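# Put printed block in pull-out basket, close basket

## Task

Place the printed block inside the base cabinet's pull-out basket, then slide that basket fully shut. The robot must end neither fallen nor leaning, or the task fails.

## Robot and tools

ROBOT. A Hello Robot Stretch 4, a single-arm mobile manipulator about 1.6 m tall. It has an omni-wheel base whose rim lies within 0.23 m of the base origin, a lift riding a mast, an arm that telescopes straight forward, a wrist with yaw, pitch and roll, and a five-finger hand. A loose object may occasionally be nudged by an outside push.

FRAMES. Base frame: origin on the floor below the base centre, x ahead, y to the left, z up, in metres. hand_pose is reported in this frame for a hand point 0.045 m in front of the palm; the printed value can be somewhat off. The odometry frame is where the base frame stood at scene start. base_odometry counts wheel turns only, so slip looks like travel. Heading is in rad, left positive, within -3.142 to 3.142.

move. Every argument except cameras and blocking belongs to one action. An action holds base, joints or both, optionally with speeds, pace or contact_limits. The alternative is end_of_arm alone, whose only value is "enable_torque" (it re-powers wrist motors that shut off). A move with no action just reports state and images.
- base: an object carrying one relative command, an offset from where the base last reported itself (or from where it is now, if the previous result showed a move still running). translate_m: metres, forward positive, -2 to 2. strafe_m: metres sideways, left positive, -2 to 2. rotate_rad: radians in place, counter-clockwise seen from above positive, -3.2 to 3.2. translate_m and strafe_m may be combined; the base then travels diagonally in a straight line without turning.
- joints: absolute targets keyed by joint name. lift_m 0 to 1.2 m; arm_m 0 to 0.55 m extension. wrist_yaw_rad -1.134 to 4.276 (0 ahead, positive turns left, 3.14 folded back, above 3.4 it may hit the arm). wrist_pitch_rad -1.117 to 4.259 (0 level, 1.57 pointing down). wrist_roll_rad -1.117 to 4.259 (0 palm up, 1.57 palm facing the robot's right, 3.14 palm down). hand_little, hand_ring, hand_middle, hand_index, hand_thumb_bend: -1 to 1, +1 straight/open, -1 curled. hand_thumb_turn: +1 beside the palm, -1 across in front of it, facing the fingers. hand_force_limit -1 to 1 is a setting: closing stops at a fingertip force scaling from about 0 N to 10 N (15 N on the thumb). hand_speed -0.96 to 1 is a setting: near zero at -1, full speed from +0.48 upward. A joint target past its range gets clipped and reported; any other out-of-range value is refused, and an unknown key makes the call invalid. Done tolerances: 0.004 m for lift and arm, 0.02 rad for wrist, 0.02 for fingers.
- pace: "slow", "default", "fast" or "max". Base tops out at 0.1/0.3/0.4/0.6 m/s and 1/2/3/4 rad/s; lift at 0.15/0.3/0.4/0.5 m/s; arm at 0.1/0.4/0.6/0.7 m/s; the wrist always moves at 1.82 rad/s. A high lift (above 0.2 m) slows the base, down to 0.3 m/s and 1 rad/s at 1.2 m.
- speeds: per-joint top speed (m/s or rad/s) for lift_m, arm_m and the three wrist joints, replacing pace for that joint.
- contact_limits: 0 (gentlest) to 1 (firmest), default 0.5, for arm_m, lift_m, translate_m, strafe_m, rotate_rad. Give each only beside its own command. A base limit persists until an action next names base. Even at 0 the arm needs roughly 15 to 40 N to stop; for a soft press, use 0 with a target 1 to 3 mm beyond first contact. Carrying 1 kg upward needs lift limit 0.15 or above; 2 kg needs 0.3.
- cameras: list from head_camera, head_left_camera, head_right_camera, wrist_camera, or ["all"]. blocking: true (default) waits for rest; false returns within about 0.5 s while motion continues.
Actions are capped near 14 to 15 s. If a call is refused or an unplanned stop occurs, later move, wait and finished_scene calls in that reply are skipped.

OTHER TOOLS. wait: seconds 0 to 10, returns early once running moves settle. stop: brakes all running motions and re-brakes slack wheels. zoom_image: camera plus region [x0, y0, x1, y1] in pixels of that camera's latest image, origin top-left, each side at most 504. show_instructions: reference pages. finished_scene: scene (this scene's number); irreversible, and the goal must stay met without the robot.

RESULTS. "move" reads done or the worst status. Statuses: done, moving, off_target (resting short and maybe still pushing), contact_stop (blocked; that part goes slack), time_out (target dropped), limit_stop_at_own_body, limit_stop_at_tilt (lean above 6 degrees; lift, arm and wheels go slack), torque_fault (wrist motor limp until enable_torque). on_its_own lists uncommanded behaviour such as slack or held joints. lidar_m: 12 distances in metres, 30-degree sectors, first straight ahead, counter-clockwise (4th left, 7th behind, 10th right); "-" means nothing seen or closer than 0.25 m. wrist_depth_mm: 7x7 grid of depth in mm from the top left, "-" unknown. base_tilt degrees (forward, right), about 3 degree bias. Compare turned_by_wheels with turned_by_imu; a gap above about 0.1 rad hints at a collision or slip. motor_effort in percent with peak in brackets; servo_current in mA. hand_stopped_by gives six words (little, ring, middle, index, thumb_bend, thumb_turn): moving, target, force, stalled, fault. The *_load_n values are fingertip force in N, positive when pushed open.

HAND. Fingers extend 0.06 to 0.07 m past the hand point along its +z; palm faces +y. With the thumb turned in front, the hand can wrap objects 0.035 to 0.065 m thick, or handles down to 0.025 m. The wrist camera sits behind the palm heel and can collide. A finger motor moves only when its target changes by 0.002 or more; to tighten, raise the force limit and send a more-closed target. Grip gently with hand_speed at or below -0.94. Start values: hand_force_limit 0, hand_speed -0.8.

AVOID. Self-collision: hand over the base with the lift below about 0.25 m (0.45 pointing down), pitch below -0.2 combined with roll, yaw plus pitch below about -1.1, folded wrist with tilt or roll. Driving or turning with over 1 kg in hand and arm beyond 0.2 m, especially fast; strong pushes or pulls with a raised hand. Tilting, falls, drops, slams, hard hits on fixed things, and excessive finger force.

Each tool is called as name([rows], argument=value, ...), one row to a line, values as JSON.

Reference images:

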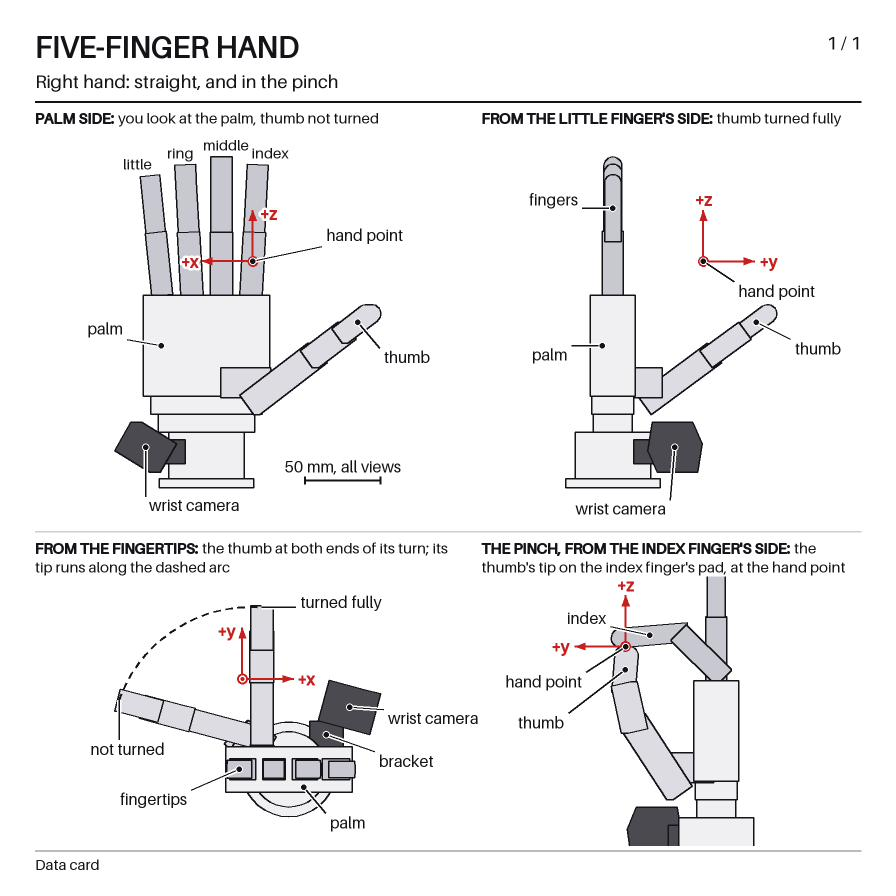

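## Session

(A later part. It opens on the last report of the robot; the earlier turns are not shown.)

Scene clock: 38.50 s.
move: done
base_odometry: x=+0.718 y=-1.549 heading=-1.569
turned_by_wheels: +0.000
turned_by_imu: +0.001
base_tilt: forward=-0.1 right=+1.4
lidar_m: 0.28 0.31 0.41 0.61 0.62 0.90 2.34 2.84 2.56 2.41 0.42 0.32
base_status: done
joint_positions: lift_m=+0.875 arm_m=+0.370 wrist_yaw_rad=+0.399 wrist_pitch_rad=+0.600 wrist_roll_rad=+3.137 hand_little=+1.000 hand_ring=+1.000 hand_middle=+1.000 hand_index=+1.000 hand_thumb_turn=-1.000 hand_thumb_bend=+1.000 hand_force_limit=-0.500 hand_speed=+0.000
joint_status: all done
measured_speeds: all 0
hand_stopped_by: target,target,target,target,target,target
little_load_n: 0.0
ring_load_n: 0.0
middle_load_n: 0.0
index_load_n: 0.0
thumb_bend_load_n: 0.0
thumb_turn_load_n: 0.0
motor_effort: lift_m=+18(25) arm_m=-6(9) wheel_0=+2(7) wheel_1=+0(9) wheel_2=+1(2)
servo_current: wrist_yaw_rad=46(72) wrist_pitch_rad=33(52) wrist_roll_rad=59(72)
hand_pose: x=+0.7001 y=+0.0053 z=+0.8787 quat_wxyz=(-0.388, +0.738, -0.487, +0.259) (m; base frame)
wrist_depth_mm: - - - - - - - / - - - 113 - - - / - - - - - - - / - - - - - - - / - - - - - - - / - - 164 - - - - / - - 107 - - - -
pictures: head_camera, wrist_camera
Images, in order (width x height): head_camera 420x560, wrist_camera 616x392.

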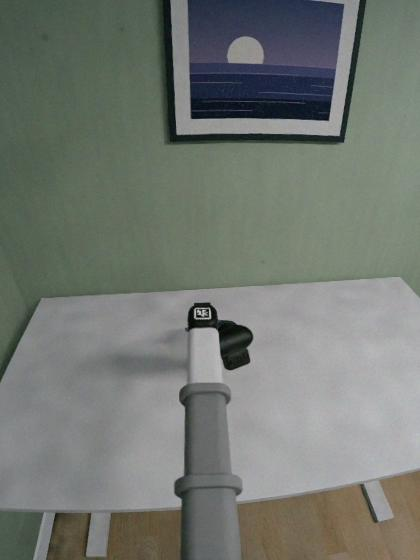

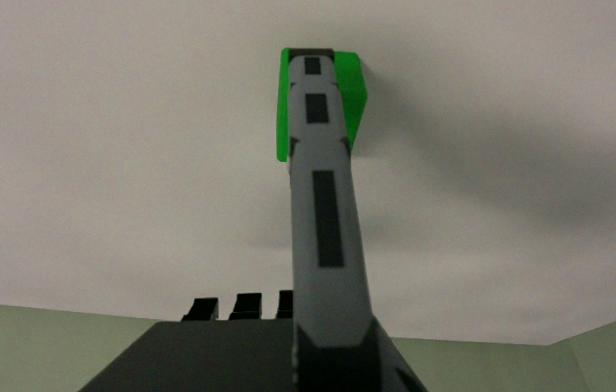

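move(joints={"lift_m": 0.841}, pace="slow")

move(joints={"hand_index": 0.5, "hand_middle": 0.5, "hand_ring": 0.5, "hand_thumb_bend": 0.7, "hand_speed": -0.5}, cameras=["wrist_camera"])

move(joints={"hand_index": -0.3, "hand_middle": -0.3, "hand_thumb_bend": -0.1, "hand_speed": -0.92, "hand_force_limit": -0.4}, cameras=["wrist_camera"])

Scene clock: 40.13 s.
move: done
base_odometry: x=+0.718 y=-1.549 heading=-1.569
turned_by_wheels: +0.000
turned_by_imu: +0.000
base_tilt: forward=-0.1 right=+1.4
lidar_m: 0.27 0.32 0.41 0.61 0.62 0.89 2.34 2.87 2.55 2.40 0.45 0.32
base_status: not commanded
joint_positions: lift_m=+0.841 arm_m=+0.370 wrist_yaw_rad=+0.399 wrist_pitch_rad=+0.600 wrist_roll_rad=+3.137 hand_little=+1.000 hand_ring=+1.000 hand_middle=+1.000 hand_index=+1.000 hand_thumb_turn=-1.000 hand_thumb_bend=+1.000 hand_force_limit=-0.500 hand_speed=+0.000
joint_status: all done
measured_speeds: all 0
hand_stopped_by: target,target,target,target,target,target
little_load_n: 0.5
ring_load_n: 0.0
middle_load_n: 0.0
index_load_n: 0.0
thumb_bend_load_n: 0.0
thumb_turn_load_n: -0.5
motor_effort: lift_m=+18(19) arm_m=-6(6) wheel_0=+2(3) wheel_1=+0(0) wheel_2=+1(1)
servo_current: wrist_yaw_rad=46(65) wrist_pitch_rad=33(46) wrist_roll_rad=52(72)
hand_pose: x=+0.7001 y=+0.0053 z=+0.8447 quat_wxyz=(-0.388, +0.738, -0.487, +0.259) (m; base frame)
wrist_depth_mm: - - - - - - - / - - - 113 - - - / - - - - - - - / - - - - - - - / - - - - - - - / - - 164 - - - - / - - 107 - - - -
pictures: none

Scene clock: 41.03 s.
move: done
base_odometry: x=+0.718 y=-1.549 heading=-1.569
turned_by_wheels: +0.000
turned_by_imu: +0.000
base_tilt: forward=+0.0 right=+1.4
lidar_m: 0.28 0.31 0.40 0.58 0.61 0.89 2.36 2.88 2.54 2.40 0.46 0.31
base_status: not commanded
joint_positions: lift_m=+0.841 arm_m=+0.370 wrist_yaw_rad=+0.399 wrist_pitch_rad=+0.600 wrist_roll_rad=+3.137 hand_little=+1.000 hand_ring=+0.500 hand_middle=+0.500 hand_index=+0.500 hand_thumb_turn=-1.000 hand_thumb_bend=+0.700 hand_force_limit=-0.500 hand_speed=-0.500
joint_status: all done
measured_speeds: all 0
hand_stopped_by: target,target,target,target,target,target
little_load_n: 0.0
ring_load_n: 0.0
middle_load_n: 0.0
index_load_n: 0.0
thumb_bend_load_n: 0.0
thumb_turn_load_n: 0.0
motor_effort: lift_m=+18(18) arm_m=-6(6) wheel_0=+3(3) wheel_1=+0(0) wheel_2=+1(1)
servo_current: wrist_yaw_rad=46(59) wrist_pitch_rad=39(46) wrist_roll_rad=46(65)
hand_pose: x=+0.7001 y=+0.0053 z=+0.8447 quat_wxyz=(-0.388, +0.738, -0.487, +0.259) (m; base frame)
wrist_depth_mm: - - - - - - - / - - - - - - - / - - - - - - - / - - - - - - - / - - - - - - - / - - 165 - - - - / - - 107 - - - -
pictures: wrist_camera
Images, in order (width x height): wrist_camera 616x392.

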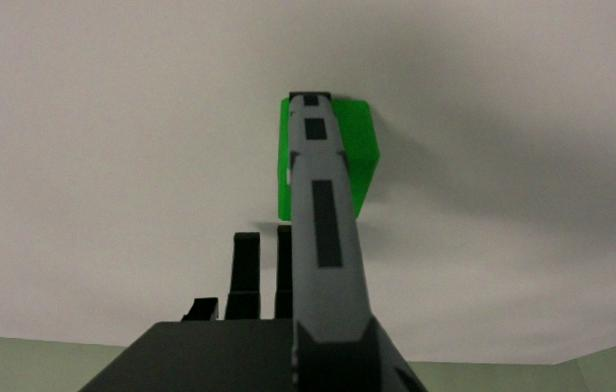

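Scene clock: 44.47 s.
move: off_target
base_odometry: x=+0.718 y=-1.549 heading=-1.569
turned_by_wheels: +0.000
turned_by_imu: +0.000
base_tilt: forward=-0.1 right=+1.3
lidar_m: 0.28 0.29 0.39 0.61 0.62 0.89 2.36 2.85 2.56 2.41 0.44 0.30
base_status: not commanded
joint_positions: lift_m=+0.841 arm_m=+0.370 wrist_yaw_rad=+0.399 wrist_pitch_rad=+0.600 wrist_roll_rad=+3.137 hand_little=+1.000 hand_ring=+0.500 hand_middle=+0.173 hand_index=+0.158 hand_thumb_turn=-1.000 hand_thumb_bend=+0.528 hand_force_limit=-0.400 hand_speed=-0.920
joint_status: hand_middle off_target (ended at +0.173, target -0.300); hand_index off_target (ended at +0.158, target -0.300); hand_thumb_bend off_target (ended at +0.528, target -0.100); the others done
measured_speeds: all 0
hand_stopped_by: target,target,force,force,force,target
little_load_n: 0.0
ring_load_n: 0.0
middle_load_n: 3.0
index_load_n: 3.5
thumb_bend_load_n: 5.0
thumb_turn_load_n: -0.5
motor_effort: lift_m=+17(18) arm_m=-6(6) wheel_0=+2(3) wheel_1=+0(0) wheel_2=+1(1)
servo_current: wrist_yaw_rad=46(65) wrist_pitch_rad=39(52) wrist_roll_rad=59(85)
hand_pose: x=+0.7001 y=+0.0053 z=+0.8447 quat_wxyz=(-0.388, +0.738, -0.487, +0.259) (m; base frame)
wrist_depth_mm: - - - - - - - / - - - - - - - / - - - 115 - - - / - - - - - - - / - - - - - - - / - - 165 - - - - / - - 106 - - - -
pictures: wrist_camera
Images, in order (width x height): wrist_camera 616x392.

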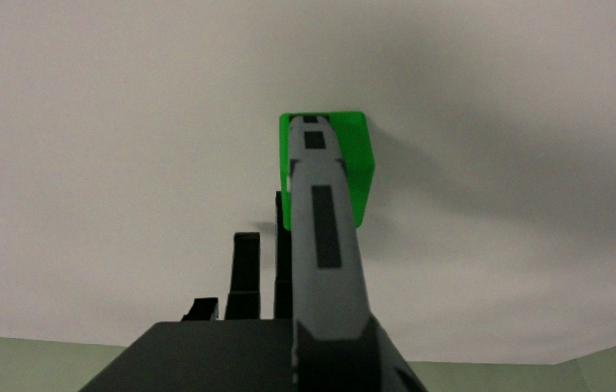

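move(joints={"lift_m": 0.92}, pace="slow", cameras=["wrist_camera"])

Scene clock: 46.17 s.
move: done
base_odometry: x=+0.718 y=-1.549 heading=-1.569
turned_by_wheels: +0.000
turned_by_imu: +0.000
base_tilt: forward=-0.1 right=+1.4
lidar_m: 0.28 0.31 0.40 0.61 0.63 0.91 2.37 2.87 2.57 2.39 0.46 0.31
base_status: not commanded
joint_positions: lift_m=+0.920 arm_m=+0.370 wrist_yaw_rad=+0.399 wrist_pitch_rad=+0.600 wrist_roll_rad=+3.137 hand_little=+1.000 hand_ring=+0.500 hand_middle=+0.173 hand_index=+0.158 hand_thumb_turn=-1.000 hand_thumb_bend=+0.528 hand_force_limit=-0.400 hand_speed=-0.920
joint_status: all done
measured_speeds: all 0
hand_stopped_by: target,target,force,force,force,target
little_load_n: 0.0
ring_load_n: 0.0
middle_load_n: 3.0
index_load_n: 3.0
thumb_bend_load_n: 5.0
thumb_turn_load_n: -0.5
motor_effort: lift_m=+26(28) arm_m=-6(6) wheel_0=+3(3) wheel_1=+0(0) wheel_2=+1(1)
servo_current: wrist_yaw_rad=39(65) wrist_pitch_rad=33(52) wrist_roll_rad=46(65)
hand_pose: x=+0.7001 y=+0.0053 z=+0.9230 quat_wxyz=(-0.388, +0.738, -0.487, +0.259) (m; base frame)
wrist_depth_mm: - - - - - - - / - - - - - - - / - - - 114 - - - / - - - - - - - / - - - - - - - / - - 165 - - - - / - - 107 - - - -
pictures: wrist_camera
Images, in order (width x height): wrist_camera 616x392.

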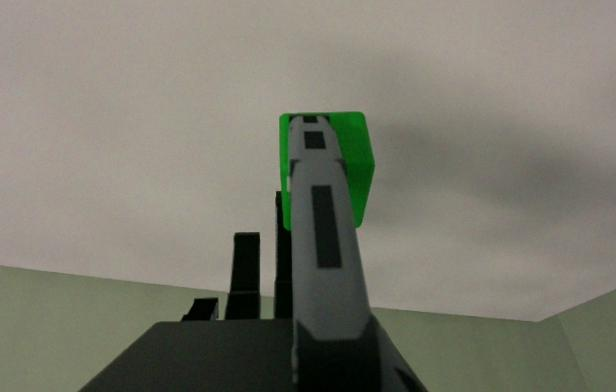

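move(base={"translate_m": -0.7}, joints={"arm_m": 0.02})

move(base={"rotate_rad": -1.573}, joints={"lift_m": 0.7, "wrist_yaw_rad": 0.0})

move(base={"translate_m": 1.2, "strafe_m": -1.0}, cameras=["all"])

Scene clock: 50.40 s.
move: done
base_odometry: x=+0.717 y=-0.849 heading=-1.569
turned_by_wheels: +0.000
turned_by_imu: +0.006
base_tilt: forward=-0.1 right=+1.3
lidar_m: 0.98 0.91 0.62 0.59 0.61 0.87 2.27 3.03 2.23 2.44 2.53 1.05
base_status: done
joint_positions: lift_m=+0.920 arm_m=+0.020 wrist_yaw_rad=+0.399 wrist_pitch_rad=+0.600 wrist_roll_rad=+3.137 hand_little=+1.000 hand_ring=+0.500 hand_middle=+0.173 hand_index=+0.158 hand_thumb_turn=-1.000 hand_thumb_bend=+0.528 hand_force_limit=-0.400 hand_speed=-0.920
joint_status: all done
measured_speeds: all 0
hand_stopped_by: target,target,force,force,force,target
little_load_n: 0.0
ring_load_n: 0.0
middle_load_n: 3.0
index_load_n: 3.5
thumb_bend_load_n: 5.0
thumb_turn_load_n: -0.5
motor_effort: lift_m=+25(26) arm_m=-6(13) wheel_0=+0(7) wheel_1=+1(9) wheel_2=-2(10)
servo_current: wrist_yaw_rad=39(65) wrist_pitch_rad=46(52) wrist_roll_rad=46(65)
hand_pose: x=+0.3501 y=+0.0054 z=+0.9230 quat_wxyz=(-0.388, +0.738, -0.487, +0.259) (m; base frame)
wrist_depth_mm: 1042 1025 1042 1042 1060 1060 - / 1138 1160 1205 1182 1229 - - / 1336 1336 1366 137 - - - / 1464 1537 1576 1537 - 891 - / - - 190 - - 798 - / - - 165 - - - 723 / - - 107 - - - 661
pictures: none

Scene clock: 52.53 s.
move: done
base_odometry: x=+0.717 y=-0.849 heading=+3.141
turned_by_wheels: -1.573
turned_by_imu: -1.559
base_tilt: forward=-0.1 right=+1.5
lidar_m: 2.44 2.54 1.01 0.99 0.91 0.64 0.60 0.61 0.88 2.17 3.07 2.18
base_status: done
joint_positions: lift_m=+0.700 arm_m=+0.020 wrist_yaw_rad=+0.001 wrist_pitch_rad=+0.600 wrist_roll_rad=+3.137 hand_little=+1.000 hand_ring=+0.500 hand_middle=+0.173 hand_index=+0.158 hand_thumb_turn=-1.000 hand_thumb_bend=+0.528 hand_force_limit=-0.400 hand_speed=-0.920
joint_status: all done
measured_speeds: all 0
hand_stopped_by: target,target,force,force,force,target
little_load_n: 0.0
ring_load_n: 0.0
middle_load_n: 3.0
index_load_n: 3.5
thumb_bend_load_n: 5.0
thumb_turn_load_n: -0.5
motor_effort: lift_m=+18(24) arm_m=-6(6) wheel_0=+1(7) wheel_1=+2(10) wheel_2=-1(8)
servo_current: wrist_yaw_rad=46(104) wrist_pitch_rad=39(46) wrist_roll_rad=52(65)
hand_pose: x=+0.3398 y=-0.0567 z=+0.7036 quat_wxyz=(-0.329, +0.627, -0.624, +0.330) (m; base frame)
wrist_depth_mm: 809 798 820 820 842 831 878 / 904 931 946 946 960 960 991 / 1042 1078 1078 137 1078 1138 1160 / 1255 1255 1281 1205 - 1336 1366 / 1537 1576 1499 - - 1708 1756 / 1921 1921 177 - - - - / 1921 1756 106 - - - -
pictures: none

Scene clock: 59.17 s.
move: done
base_odometry: x=-0.483 y=+0.152 heading=+3.141
turned_by_wheels: +0.000
turned_by_imu: -0.010
base_tilt: forward=+0.0 right=+1.3
lidar_m: 0.83 1.38 1.78 2.10 2.10 1.90 1.77 1.78 2.02 1.89 1.93 0.84
base_status: done
joint_positions: lift_m=+0.700 arm_m=+0.020 wrist_yaw_rad=+0.001 wrist_pitch_rad=+0.600 wrist_roll_rad=+3.137 hand_little=+1.000 hand_ring=+0.500 hand_middle=+0.173 hand_index=+0.158 hand_thumb_turn=-1.000 hand_thumb_bend=+0.528 hand_force_limit=-0.400 hand_speed=-0.920
joint_status: not commanded
measured_speeds: all 0
hand_stopped_by: target,target,force,force,force,target
little_load_n: 0.0
ring_load_n: 0.0
middle_load_n: 3.0
index_load_n: 3.5
thumb_bend_load_n: 5.0
thumb_turn_load_n: -0.5
motor_effort: lift_m=+18(18) arm_m=-6(6) wheel_0=-1(9) wheel_1=-2(12) wheel_2=+1(8)
servo_current: wrist_yaw_rad=78(78) wrist_pitch_rad=46(52) wrist_roll_rad=65(65)
hand_pose: x=+0.3398 y=-0.0567 z=+0.7036 quat_wxyz=(-0.329, +0.627, -0.624, +0.330) (m; base frame)
wrist_depth_mm: 809 798 831 831 842 842 878 / 904 917 931 931 960 976 976 / 1042 1042 1042 137 1098 1118 1138 / 1229 - 904 798 - 1366 1397 / 1537 - 1098 - - 1281 1255 / - - 169 - - 1160 1138 / - - 106 - - 1060 1078
pictures: head_camera, head_left_camera, head_right_camera, wrist_camera
Images, in order (width x height): head_camera 420x560, head_left_camera 420x672, head_right_camera 420x672, wrist_camera 616x392.

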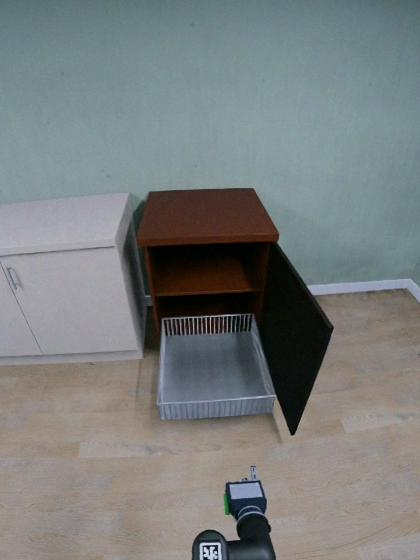

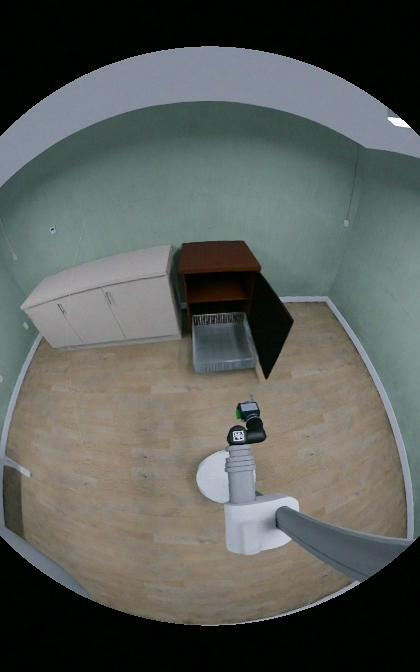

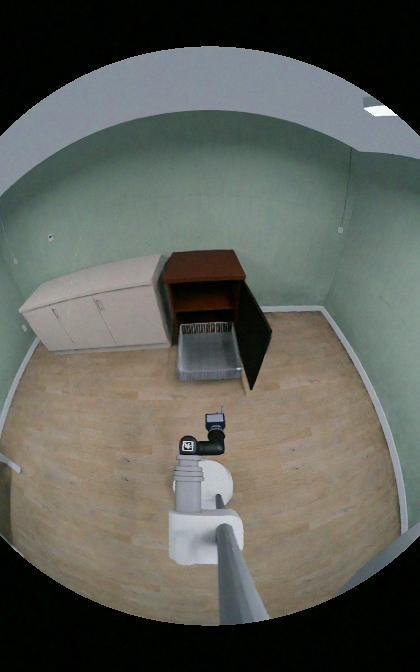

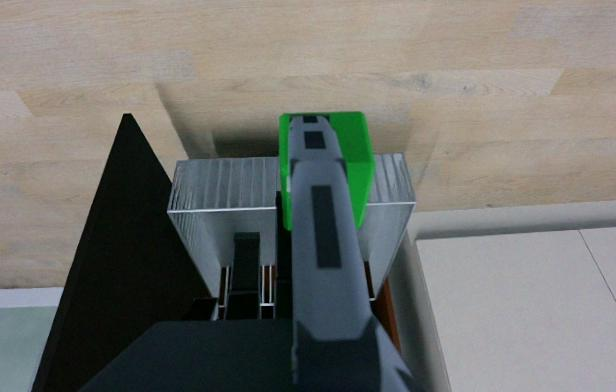

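move(base={"rotate_rad": 0.05}, cameras=["head_camera", "wrist_camera"])

move(base={"translate_m": 0.2}, joints={"arm_m": 0.3}, cameras=["head_camera", "wrist_camera"])

Scene clock: 61.17 s.
move: done
base_odometry: x=-0.483 y=+0.152 heading=-3.092
turned_by_wheels: +0.050
turned_by_imu: +0.050
base_tilt: forward=-0.2 right=+1.3
lidar_m: 0.84 1.39 1.88 2.06 2.15 1.88 1.78 1.83 1.97 1.89 1.97 0.84
base_status: done
joint_positions: lift_m=+0.700 arm_m=+0.020 wrist_yaw_rad=+0.001 wrist_pitch_rad=+0.600 wrist_roll_rad=+3.137 hand_little=+1.000 hand_ring=+0.500 hand_middle=+0.173 hand_index=+0.158 hand_thumb_turn=-1.000 hand_thumb_bend=+0.528 hand_force_limit=-0.400 hand_speed=-0.920
joint_status: not commanded
measured_speeds: all 0
hand_stopped_by: target,target,force,force,force,target
little_load_n: 0.0
ring_load_n: 0.0
middle_load_n: 3.5
index_load_n: 3.5
thumb_bend_load_n: 5.0
thumb_turn_load_n: -0.5
motor_effort: lift_m=+18(18) arm_m=-6(6) wheel_0=-2(3) wheel_1=-1(8) wheel_2=+1(4)
servo_current: wrist_yaw_rad=46(59) wrist_pitch_rad=33(39) wrist_roll_rad=52(59)
hand_pose: x=+0.3397 y=-0.0567 z=+0.7036 quat_wxyz=(-0.329, +0.627, -0.624, +0.330) (m; base frame)
wrist_depth_mm: 809 809 820 831 842 842 878 / 904 917 931 946 960 976 991 / 1042 1042 1060 138 1098 1138 1160 / 1229 842 831 798 - 1366 1397 / 1537 - 1098 - - 1281 1308 / - - 169 - - 1182 1182 / - - 107 - - 1118 1098
pictures: head_camera, wrist_camera
Images, in order (width x height): head_camera 420x560, wrist_camera 616x392.

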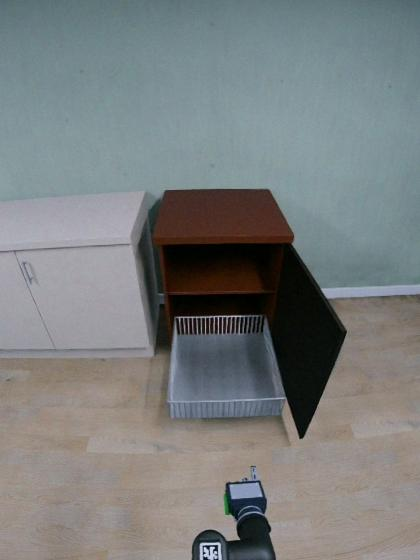

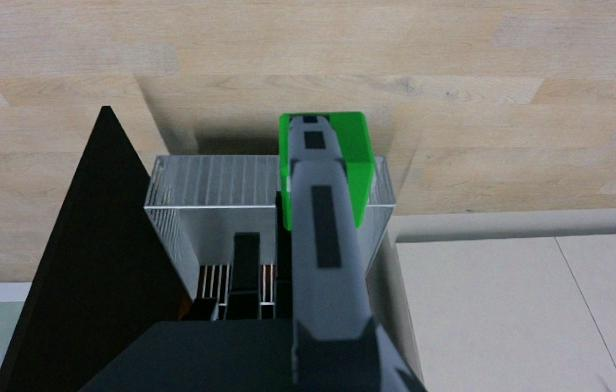

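Scene clock: 63.23 s.
move: done
base_odometry: x=-0.683 y=+0.142 heading=-3.092
turned_by_wheels: +0.000
turned_by_imu: -0.001
base_tilt: forward=-0.1 right=+1.4
lidar_m: 0.66 1.18 1.60 2.12 2.17 2.10 1.97 2.03 1.97 1.90 1.96 0.68
base_status: done
joint_positions: lift_m=+0.700 arm_m=+0.300 wrist_yaw_rad=+0.001 wrist_pitch_rad=+0.600 wrist_roll_rad=+3.137 hand_little=+1.000 hand_ring=+0.500 hand_middle=+0.173 hand_index=+0.158 hand_thumb_turn=-1.000 hand_thumb_bend=+0.528 hand_force_limit=-0.400 hand_speed=-0.920
joint_status: all done
measured_speeds: all 0
hand_stopped_by: target,target,force,force,force,target
little_load_n: 0.0
ring_load_n: 0.0
middle_load_n: 3.0
index_load_n: 3.0
thumb_bend_load_n: 5.0
thumb_turn_load_n: -0.5
motor_effort: lift_m=+18(18) arm_m=+6(14) wheel_0=+1(7) wheel_1=+0(13) wheel_2=+1(9)
servo_current: wrist_yaw_rad=20(65) wrist_pitch_rad=39(52) wrist_roll_rad=65(65)
hand_pose: x=+0.6194 y=-0.0567 z=+0.7036 quat_wxyz=(-0.329, +0.627, -0.624, +0.330) (m; base frame)
wrist_depth_mm: - 615 621 621 627 842 866 / - 683 707 723 699 976 976 / - 768 831 137 654 1042 1042 / - 820 976 - - 854 878 / - 831 1160 - - 778 778 / - 691 169 - - 732 699 / - 615 106 - - 668 661
pictures: head_camera, wrist_camera
Images, in order (width x height): head_camera 420x560, wrist_camera 616x392.

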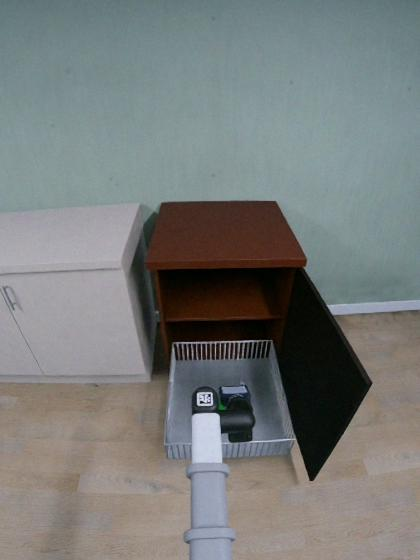

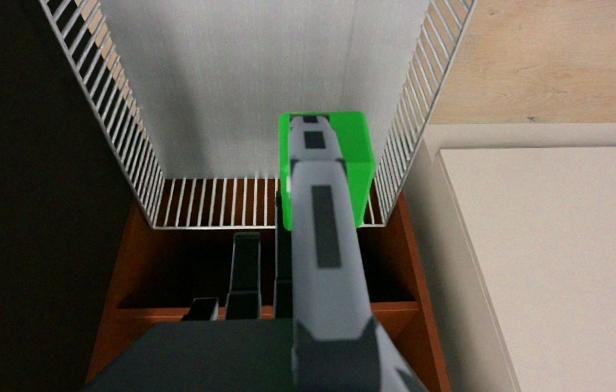

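move(base={"translate_m": 0.18, "strafe_m": -0.08}, joints={"arm_m": 0.43, "lift_m": 0.55}, cameras=["head_camera", "wrist_camera"])

Scene clock: 65.80 s.
move: done
base_odometry: x=-0.866 y=+0.213 heading=-3.092
turned_by_wheels: +0.000
turned_by_imu: -0.001
base_tilt: forward=-0.1 right=+1.3
lidar_m: 0.47 0.50 1.36 2.52 2.23 2.27 2.15 2.24 1.89 1.81 0.52 0.49
base_status: done
joint_positions: lift_m=+0.550 arm_m=+0.430 wrist_yaw_rad=+0.001 wrist_pitch_rad=+0.600 wrist_roll_rad=+3.137 hand_little=+1.000 hand_ring=+0.500 hand_middle=+0.173 hand_index=+0.158 hand_thumb_turn=-1.000 hand_thumb_bend=+0.528 hand_force_limit=-0.400 hand_speed=-0.920
joint_status: all done
measured_speeds: all 0
hand_stopped_by: target,target,force,force,force,target
little_load_n: 0.0
ring_load_n: 0.0
middle_load_n: 3.0
index_load_n: 3.5
thumb_bend_load_n: 5.0
thumb_turn_load_n: -0.5
motor_effort: lift_m=+18(19) arm_m=+6(10) wheel_0=-2(8) wheel_1=+2(9) wheel_2=+2(9)
servo_current: wrist_yaw_rad=65(72) wrist_pitch_rad=46(52) wrist_roll_rad=46(65)
hand_pose: x=+0.7494 y=-0.0567 z=+0.5536 quat_wxyz=(-0.329, +0.627, -0.624, +0.330) (m; base frame)
wrist_depth_mm: 357 459 466 477 480 484 691 / 375 512 535 539 554 554 585 / 373 564 603 125 603 609 609 / 370 521 778 - - 585 504 / 366 564 891 - - 621 452 / 366 559 177 - - 591 449 / 349 353 107 - - 410 421
pictures: head_camera, wrist_camera
Images, in order (width x height): head_camera 420x560, wrist_camera 616x392.

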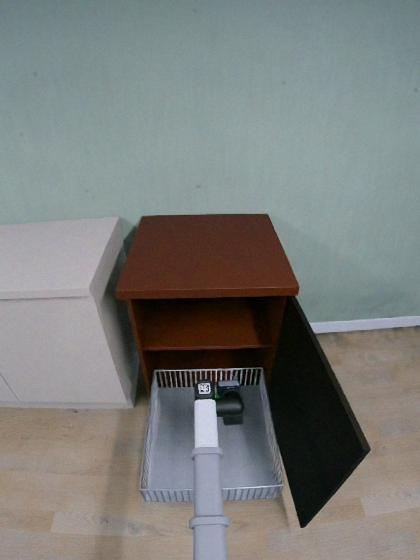

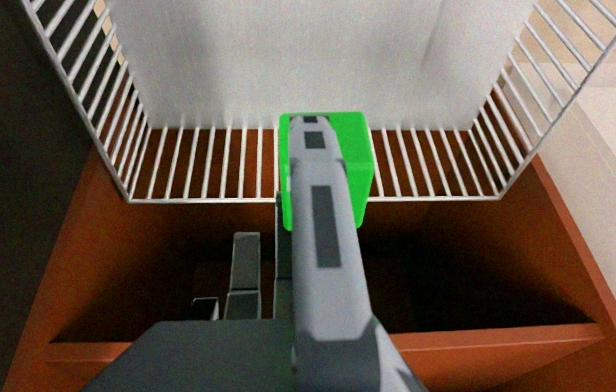

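move(joints={"arm_m": 0.47, "lift_m": 0.36, "wrist_pitch_rad": 0.9}, cameras=["all"])

Scene clock: 69.00 s.
move: done
base_odometry: x=-0.866 y=+0.213 heading=-3.092
turned_by_wheels: +0.000
turned_by_imu: +0.000
base_tilt: forward=-0.1 right=+1.4
lidar_m: 0.47 0.49 1.34 2.52 2.25 2.26 2.15 2.24 1.90 1.81 0.50 0.49
base_status: not commanded
joint_positions: lift_m=+0.360 arm_m=+0.470 wrist_yaw_rad=+0.001 wrist_pitch_rad=+0.900 wrist_roll_rad=+3.137 hand_little=+1.000 hand_ring=+0.500 hand_middle=+0.173 hand_index=+0.158 hand_thumb_turn=-1.000 hand_thumb_bend=+0.528 hand_force_limit=-0.400 hand_speed=-0.920
joint_status: all done
measured_speeds: all 0
hand_stopped_by: target,target,force,force,force,target
little_load_n: 0.0
ring_load_n: 0.0
middle_load_n: 3.0
index_load_n: 3.0
thumb_bend_load_n: 5.0
thumb_turn_load_n: -0.5
motor_effort: lift_m=+18(19) arm_m=+6(10) wheel_0=-1(2) wheel_1=+2(2) wheel_2=+2(2)
servo_current: wrist_yaw_rad=59(72) wrist_pitch_rad=46(72) wrist_roll_rad=39(72)
hand_pose: x=+0.7313 y=-0.0568 z=+0.3276 quat_wxyz=(-0.232, +0.669, -0.666, +0.233) (m; base frame)
wrist_depth_mm: 236 239 243 246 249 252 257 / 257 259 264 268 273 276 277 / 281 286 290 137 294 303 307 / 310 315 320 310 332 338 342 / 342 349 349 - - 379 387 / 343 399 169 - - 436 433 / 338 407 106 - - 525 433
pictures: head_camera, head_left_camera, head_right_camera, wrist_camera
Images, in order (width x height): head_camera 420x560, head_left_camera 420x672, head_right_camera 420x672, wrist_camera 616x392.

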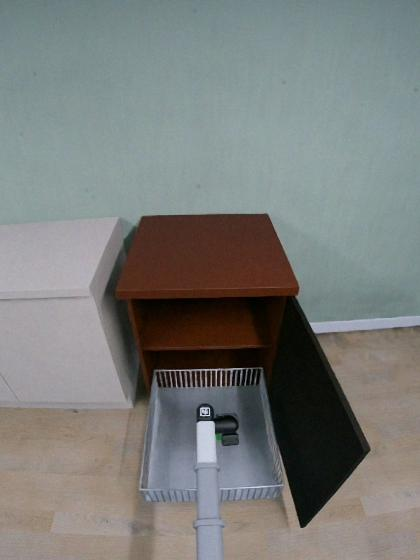

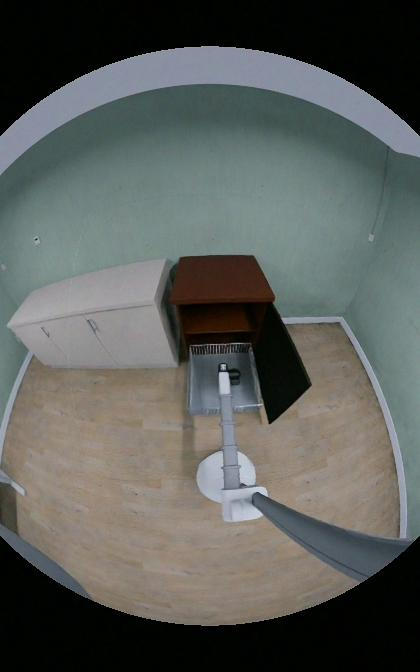

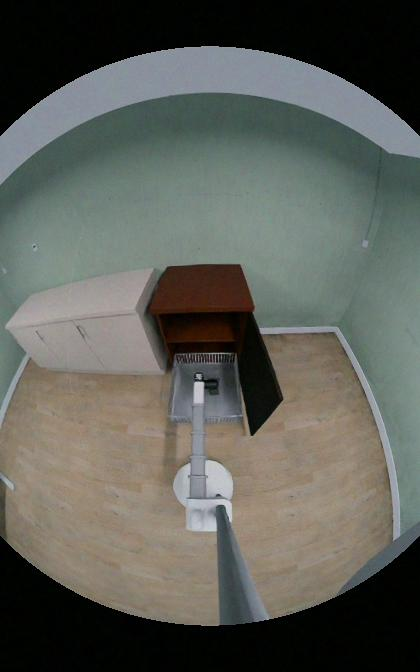

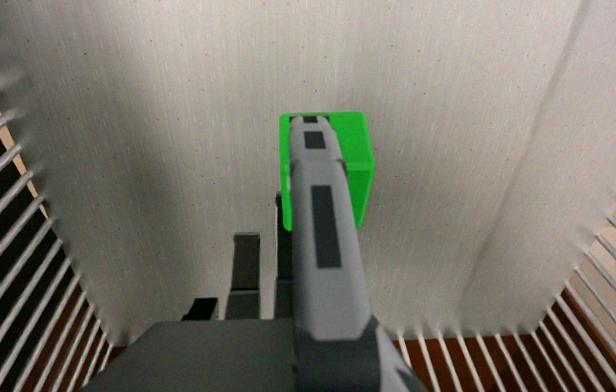

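move(joints={"lift_m": 0.275}, contact_limits={"lift_m": 0.2}, pace="slow", cameras=["wrist_camera", "head_left_camera", "head_right_camera"])

zoom_image(camera="wrist_camera", region=[200, 60, 440, 260])

zoom_image(camera="head_right_camera", region=[130, 330, 290, 480])

Scene clock: 71.20 s.
move: done
base_odometry: x=-0.866 y=+0.213 heading=-3.092
turned_by_wheels: +0.000
turned_by_imu: +0.000
base_tilt: forward=-0.2 right=+1.4
lidar_m: 0.46 0.49 1.33 2.53 2.22 2.26 2.16 2.22 1.90 1.80 0.51 0.49
base_status: not commanded
joint_positions: lift_m=+0.275 arm_m=+0.470 wrist_yaw_rad=+0.001 wrist_pitch_rad=+0.900 wrist_roll_rad=+3.137 hand_little=+1.000 hand_ring=+0.500 hand_middle=+0.173 hand_index=+0.158 hand_thumb_turn=-1.000 hand_thumb_bend=+0.528 hand_force_limit=-0.400 hand_speed=-0.920
joint_status: all done
measured_speeds: all 0
hand_stopped_by: target,target,force,force,force,target
little_load_n: 0.0
ring_load_n: 0.0
middle_load_n: 3.0
index_load_n: 3.0
thumb_bend_load_n: 5.0
thumb_turn_load_n: -0.5
motor_effort: lift_m=+17(20) arm_m=+6(6) wheel_0=-2(2) wheel_1=+2(2) wheel_2=+2(2)
servo_current: wrist_yaw_rad=39(65) wrist_pitch_rad=46(46) wrist_roll_rad=33(65)
contact_limits: lift_m 0.2
hand_pose: x=+0.7313 y=-0.0568 z=+0.2426 quat_wxyz=(-0.232, +0.669, -0.666, +0.233) (m; base frame)
wrist_depth_mm: 162 162 165 167 168 171 - / 174 176 179 182 184 187 188 / 191 194 197 137 199 206 208 / 211 213 216 211 222 229 231 / 236 238 236 - - 257 263 / 268 272 169 - - 294 301 / 301 296 107 - - 336 355
pictures: head_left_camera, head_right_camera, wrist_camera
Images, in order (width x height): head_left_camera 420x672, head_right_camera 420x672, wrist_camera 616x392.

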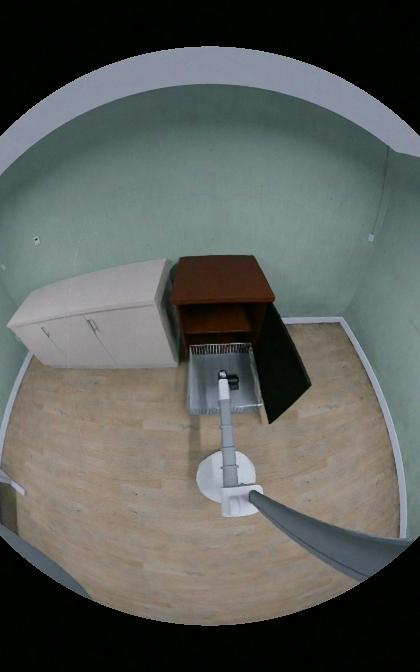

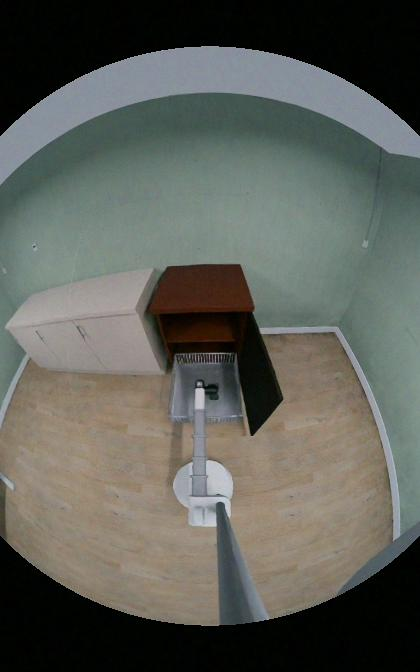

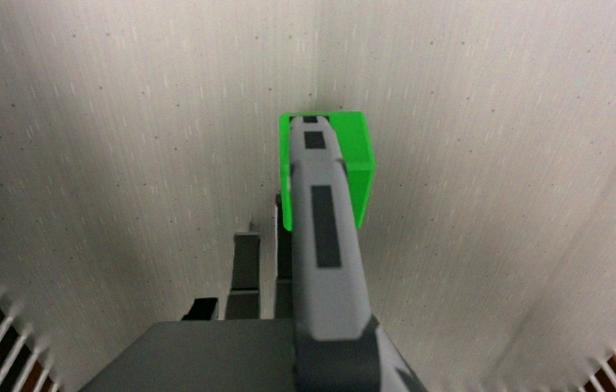

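Scaled by 2.100.

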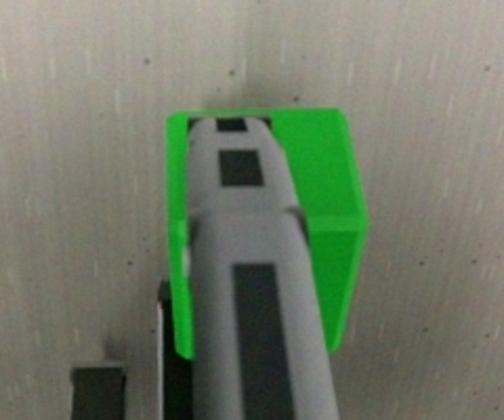

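Scaled by 3.150 from the camera's 420x672 image, which has a finer 600x960 frame.

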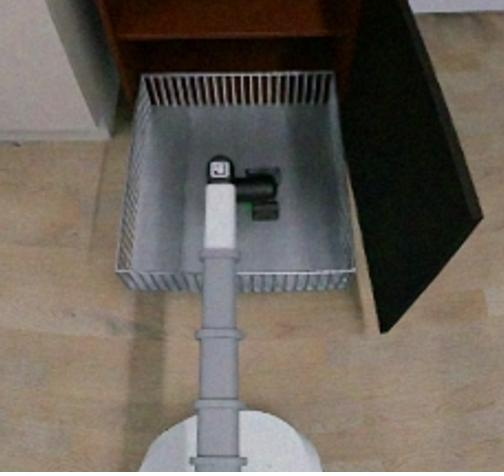

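move(joints={"lift_m": 0.265}, contact_limits={"lift_m": 0.2}, pace="slow", cameras=["wrist_camera"])

zoom_image(camera="wrist_camera", region=[200, 60, 440, 260])

Scene clock: 72.20 s.
move: done
base_odometry: x=-0.866 y=+0.213 heading=-3.092
turned_by_wheels: +0.000
turned_by_imu: +0.000
base_tilt: forward=-0.1 right=+1.3
lidar_m: 0.46 0.48 1.35 2.52 2.23 2.27 2.16 2.24 1.87 1.80 0.53 0.50
base_status: not commanded
joint_positions: lift_m=+0.265 arm_m=+0.470 wrist_yaw_rad=+0.001 wrist_pitch_rad=+0.900 wrist_roll_rad=+3.137 hand_little=+1.000 hand_ring=+0.500 hand_middle=+0.173 hand_index=+0.158 hand_thumb_turn=-1.000 hand_thumb_bend=+0.528 hand_force_limit=-0.400 hand_speed=-0.920
joint_status: all done
measured_speeds: all 0
hand_stopped_by: target,target,force,force,force,target
little_load_n: 0.0
ring_load_n: 0.0
middle_load_n: 3.0
index_load_n: 3.0
thumb_bend_load_n: 5.0
thumb_turn_load_n: -0.5
motor_effort: lift_m=+18(18) arm_m=+6(6) wheel_0=-1(2) wheel_1=+2(2) wheel_2=+2(2)
servo_current: wrist_yaw_rad=52(52) wrist_pitch_rad=33(52) wrist_roll_rad=39(59)
contact_limits: lift_m 0.2
hand_pose: x=+0.7313 y=-0.0568 z=+0.2326 quat_wxyz=(-0.232, +0.669, -0.666, +0.233) (m; base frame)
wrist_depth_mm: 152 151 155 157 159 160 165 / 164 167 169 172 174 176 177 / 179 183 183 137 190 193 196 / 199 202 206 199 211 216 219 / 221 227 224 222 - 245 247 / 252 254 169 - - 279 285 / 285 278 107 - - 324 336
pictures: wrist_camera
Images, in order (width x height): wrist_camera 616x392.

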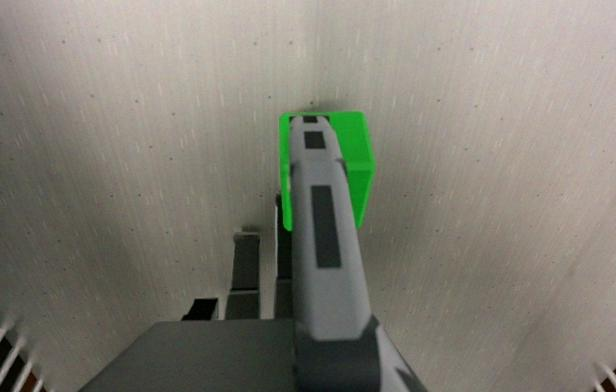

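Scaled by 2.100.

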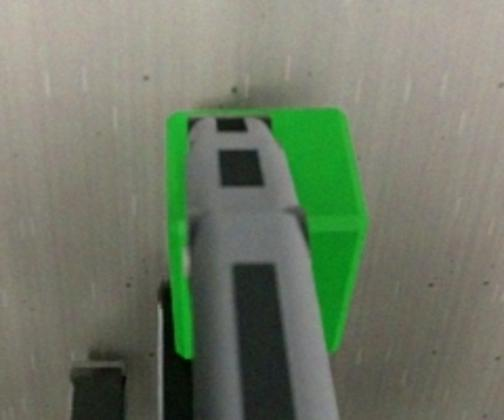

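move(joints={"lift_m": 0.257}, contact_limits={"lift_m": 0.1}, pace="slow", cameras=["wrist_camera"])

zoom_image(camera="wrist_camera", region=[200, 60, 440, 260])

Scene clock: 73.03 s.
move: done
base_odometry: x=-0.866 y=+0.213 heading=-3.092
turned_by_wheels: +0.000
turned_by_imu: +0.000
base_tilt: forward=+0.0 right=+1.4
lidar_m: 0.46 0.50 1.32 2.52 2.25 2.25 2.15 2.23 1.89 1.81 0.50 0.50
base_status: not commanded
joint_positions: lift_m=+0.258 arm_m=+0.470 wrist_yaw_rad=+0.001 wrist_pitch_rad=+0.900 wrist_roll_rad=+3.137 hand_little=+1.000 hand_ring=+0.500 hand_middle=+0.173 hand_index=+0.158 hand_thumb_turn=-1.000 hand_thumb_bend=+0.528 hand_force_limit=-0.400 hand_speed=-0.920
joint_status: all done
measured_speeds: all 0
hand_stopped_by: target,target,force,force,force,target
little_load_n: 0.0
ring_load_n: 0.0
middle_load_n: 4.0
index_load_n: 1.5
thumb_bend_load_n: 6.5
thumb_turn_load_n: 0.0
motor_effort: lift_m=+15(18) arm_m=+6(6) wheel_0=-2(2) wheel_1=+2(2) wheel_2=+1(2)
servo_current: wrist_yaw_rad=59(65) wrist_pitch_rad=39(46) wrist_roll_rad=33(65)
contact_limits: lift_m 0.1
hand_pose: x=+0.7313 y=-0.0568 z=+0.2248 quat_wxyz=(-0.232, +0.669, -0.666, +0.233) (m; base frame)
wrist_depth_mm: 148 147 151 151 153 157 - / 158 159 163 165 167 169 170 / 172 175 178 136 181 186 189 / 190 196 200 191 205 208 211 / 215 218 216 212 226 235 238 / 243 246 168 - - 270 274 / 281 270 106 - - 312 317
pictures: wrist_camera
Images, in order (width x height): wrist_camera 616x392.

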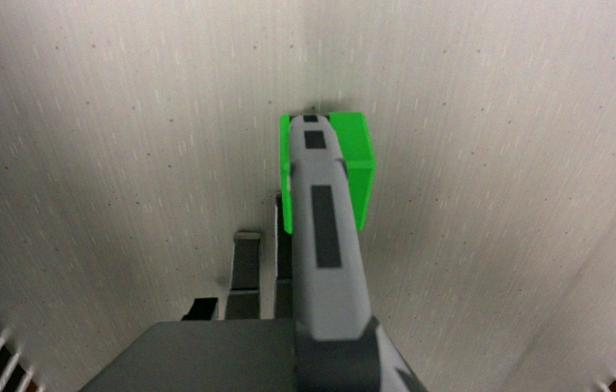

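Scaled by 2.100.

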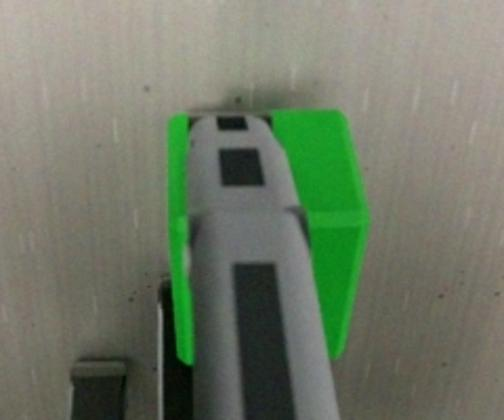

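move(joints={"hand_index": 0.8, "hand_middle": 0.8, "hand_thumb_bend": 0.9, "hand_speed": -0.75}, cameras=["wrist_camera"])

Scene clock: 74.77 s.
move: done
base_odometry: x=-0.866 y=+0.213 heading=-3.092
turned_by_wheels: +0.000
turned_by_imu: +0.000
base_tilt: forward=-0.2 right=+1.4
lidar_m: 0.51 0.53 1.34 2.52 2.24 2.28 2.16 2.22 1.90 1.81 0.52 0.50
base_status: not commanded
joint_positions: lift_m=+0.257 arm_m=+0.470 wrist_yaw_rad=+0.000 wrist_pitch_rad=+0.900 wrist_roll_rad=+3.137 hand_little=+1.000 hand_ring=+0.500 hand_middle=+0.800 hand_index=+0.800 hand_thumb_turn=-1.000 hand_thumb_bend=+0.900 hand_force_limit=-0.400 hand_speed=-0.750
joint_status: all done
measured_speeds: all 0
hand_stopped_by: target,target,target,target,target,target
little_load_n: 0.0
ring_load_n: 0.0
middle_load_n: 0.0
index_load_n: -0.5
thumb_bend_load_n: 0.0
thumb_turn_load_n: 0.0
motor_effort: lift_m=+17(17) arm_m=+6(6) wheel_0=-1(2) wheel_1=+2(2) wheel_2=+0(1)
servo_current: wrist_yaw_rad=52(59) wrist_pitch_rad=39(52) wrist_roll_rad=39(65)
contact_limits: lift_m 0.1
hand_pose: x=+0.7312 y=-0.0569 z=+0.2246 quat_wxyz=(-0.232, +0.669, -0.666, +0.233) (m; base frame)
wrist_depth_mm: 146 146 149 150 152 156 - / 156 158 162 157 167 167 167 / 171 173 177 172 182 185 188 / 189 194 196 190 203 207 210 / 211 215 213 - - 233 237 / 241 243 169 - - 267 274 / 274 264 107 - - 307 320
pictures: wrist_camera
Images, in order (width x height): wrist_camera 616x392.

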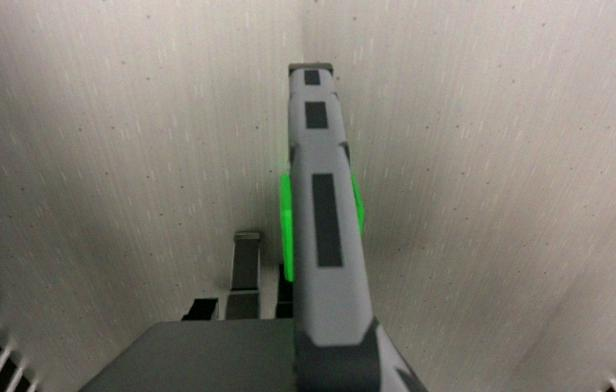

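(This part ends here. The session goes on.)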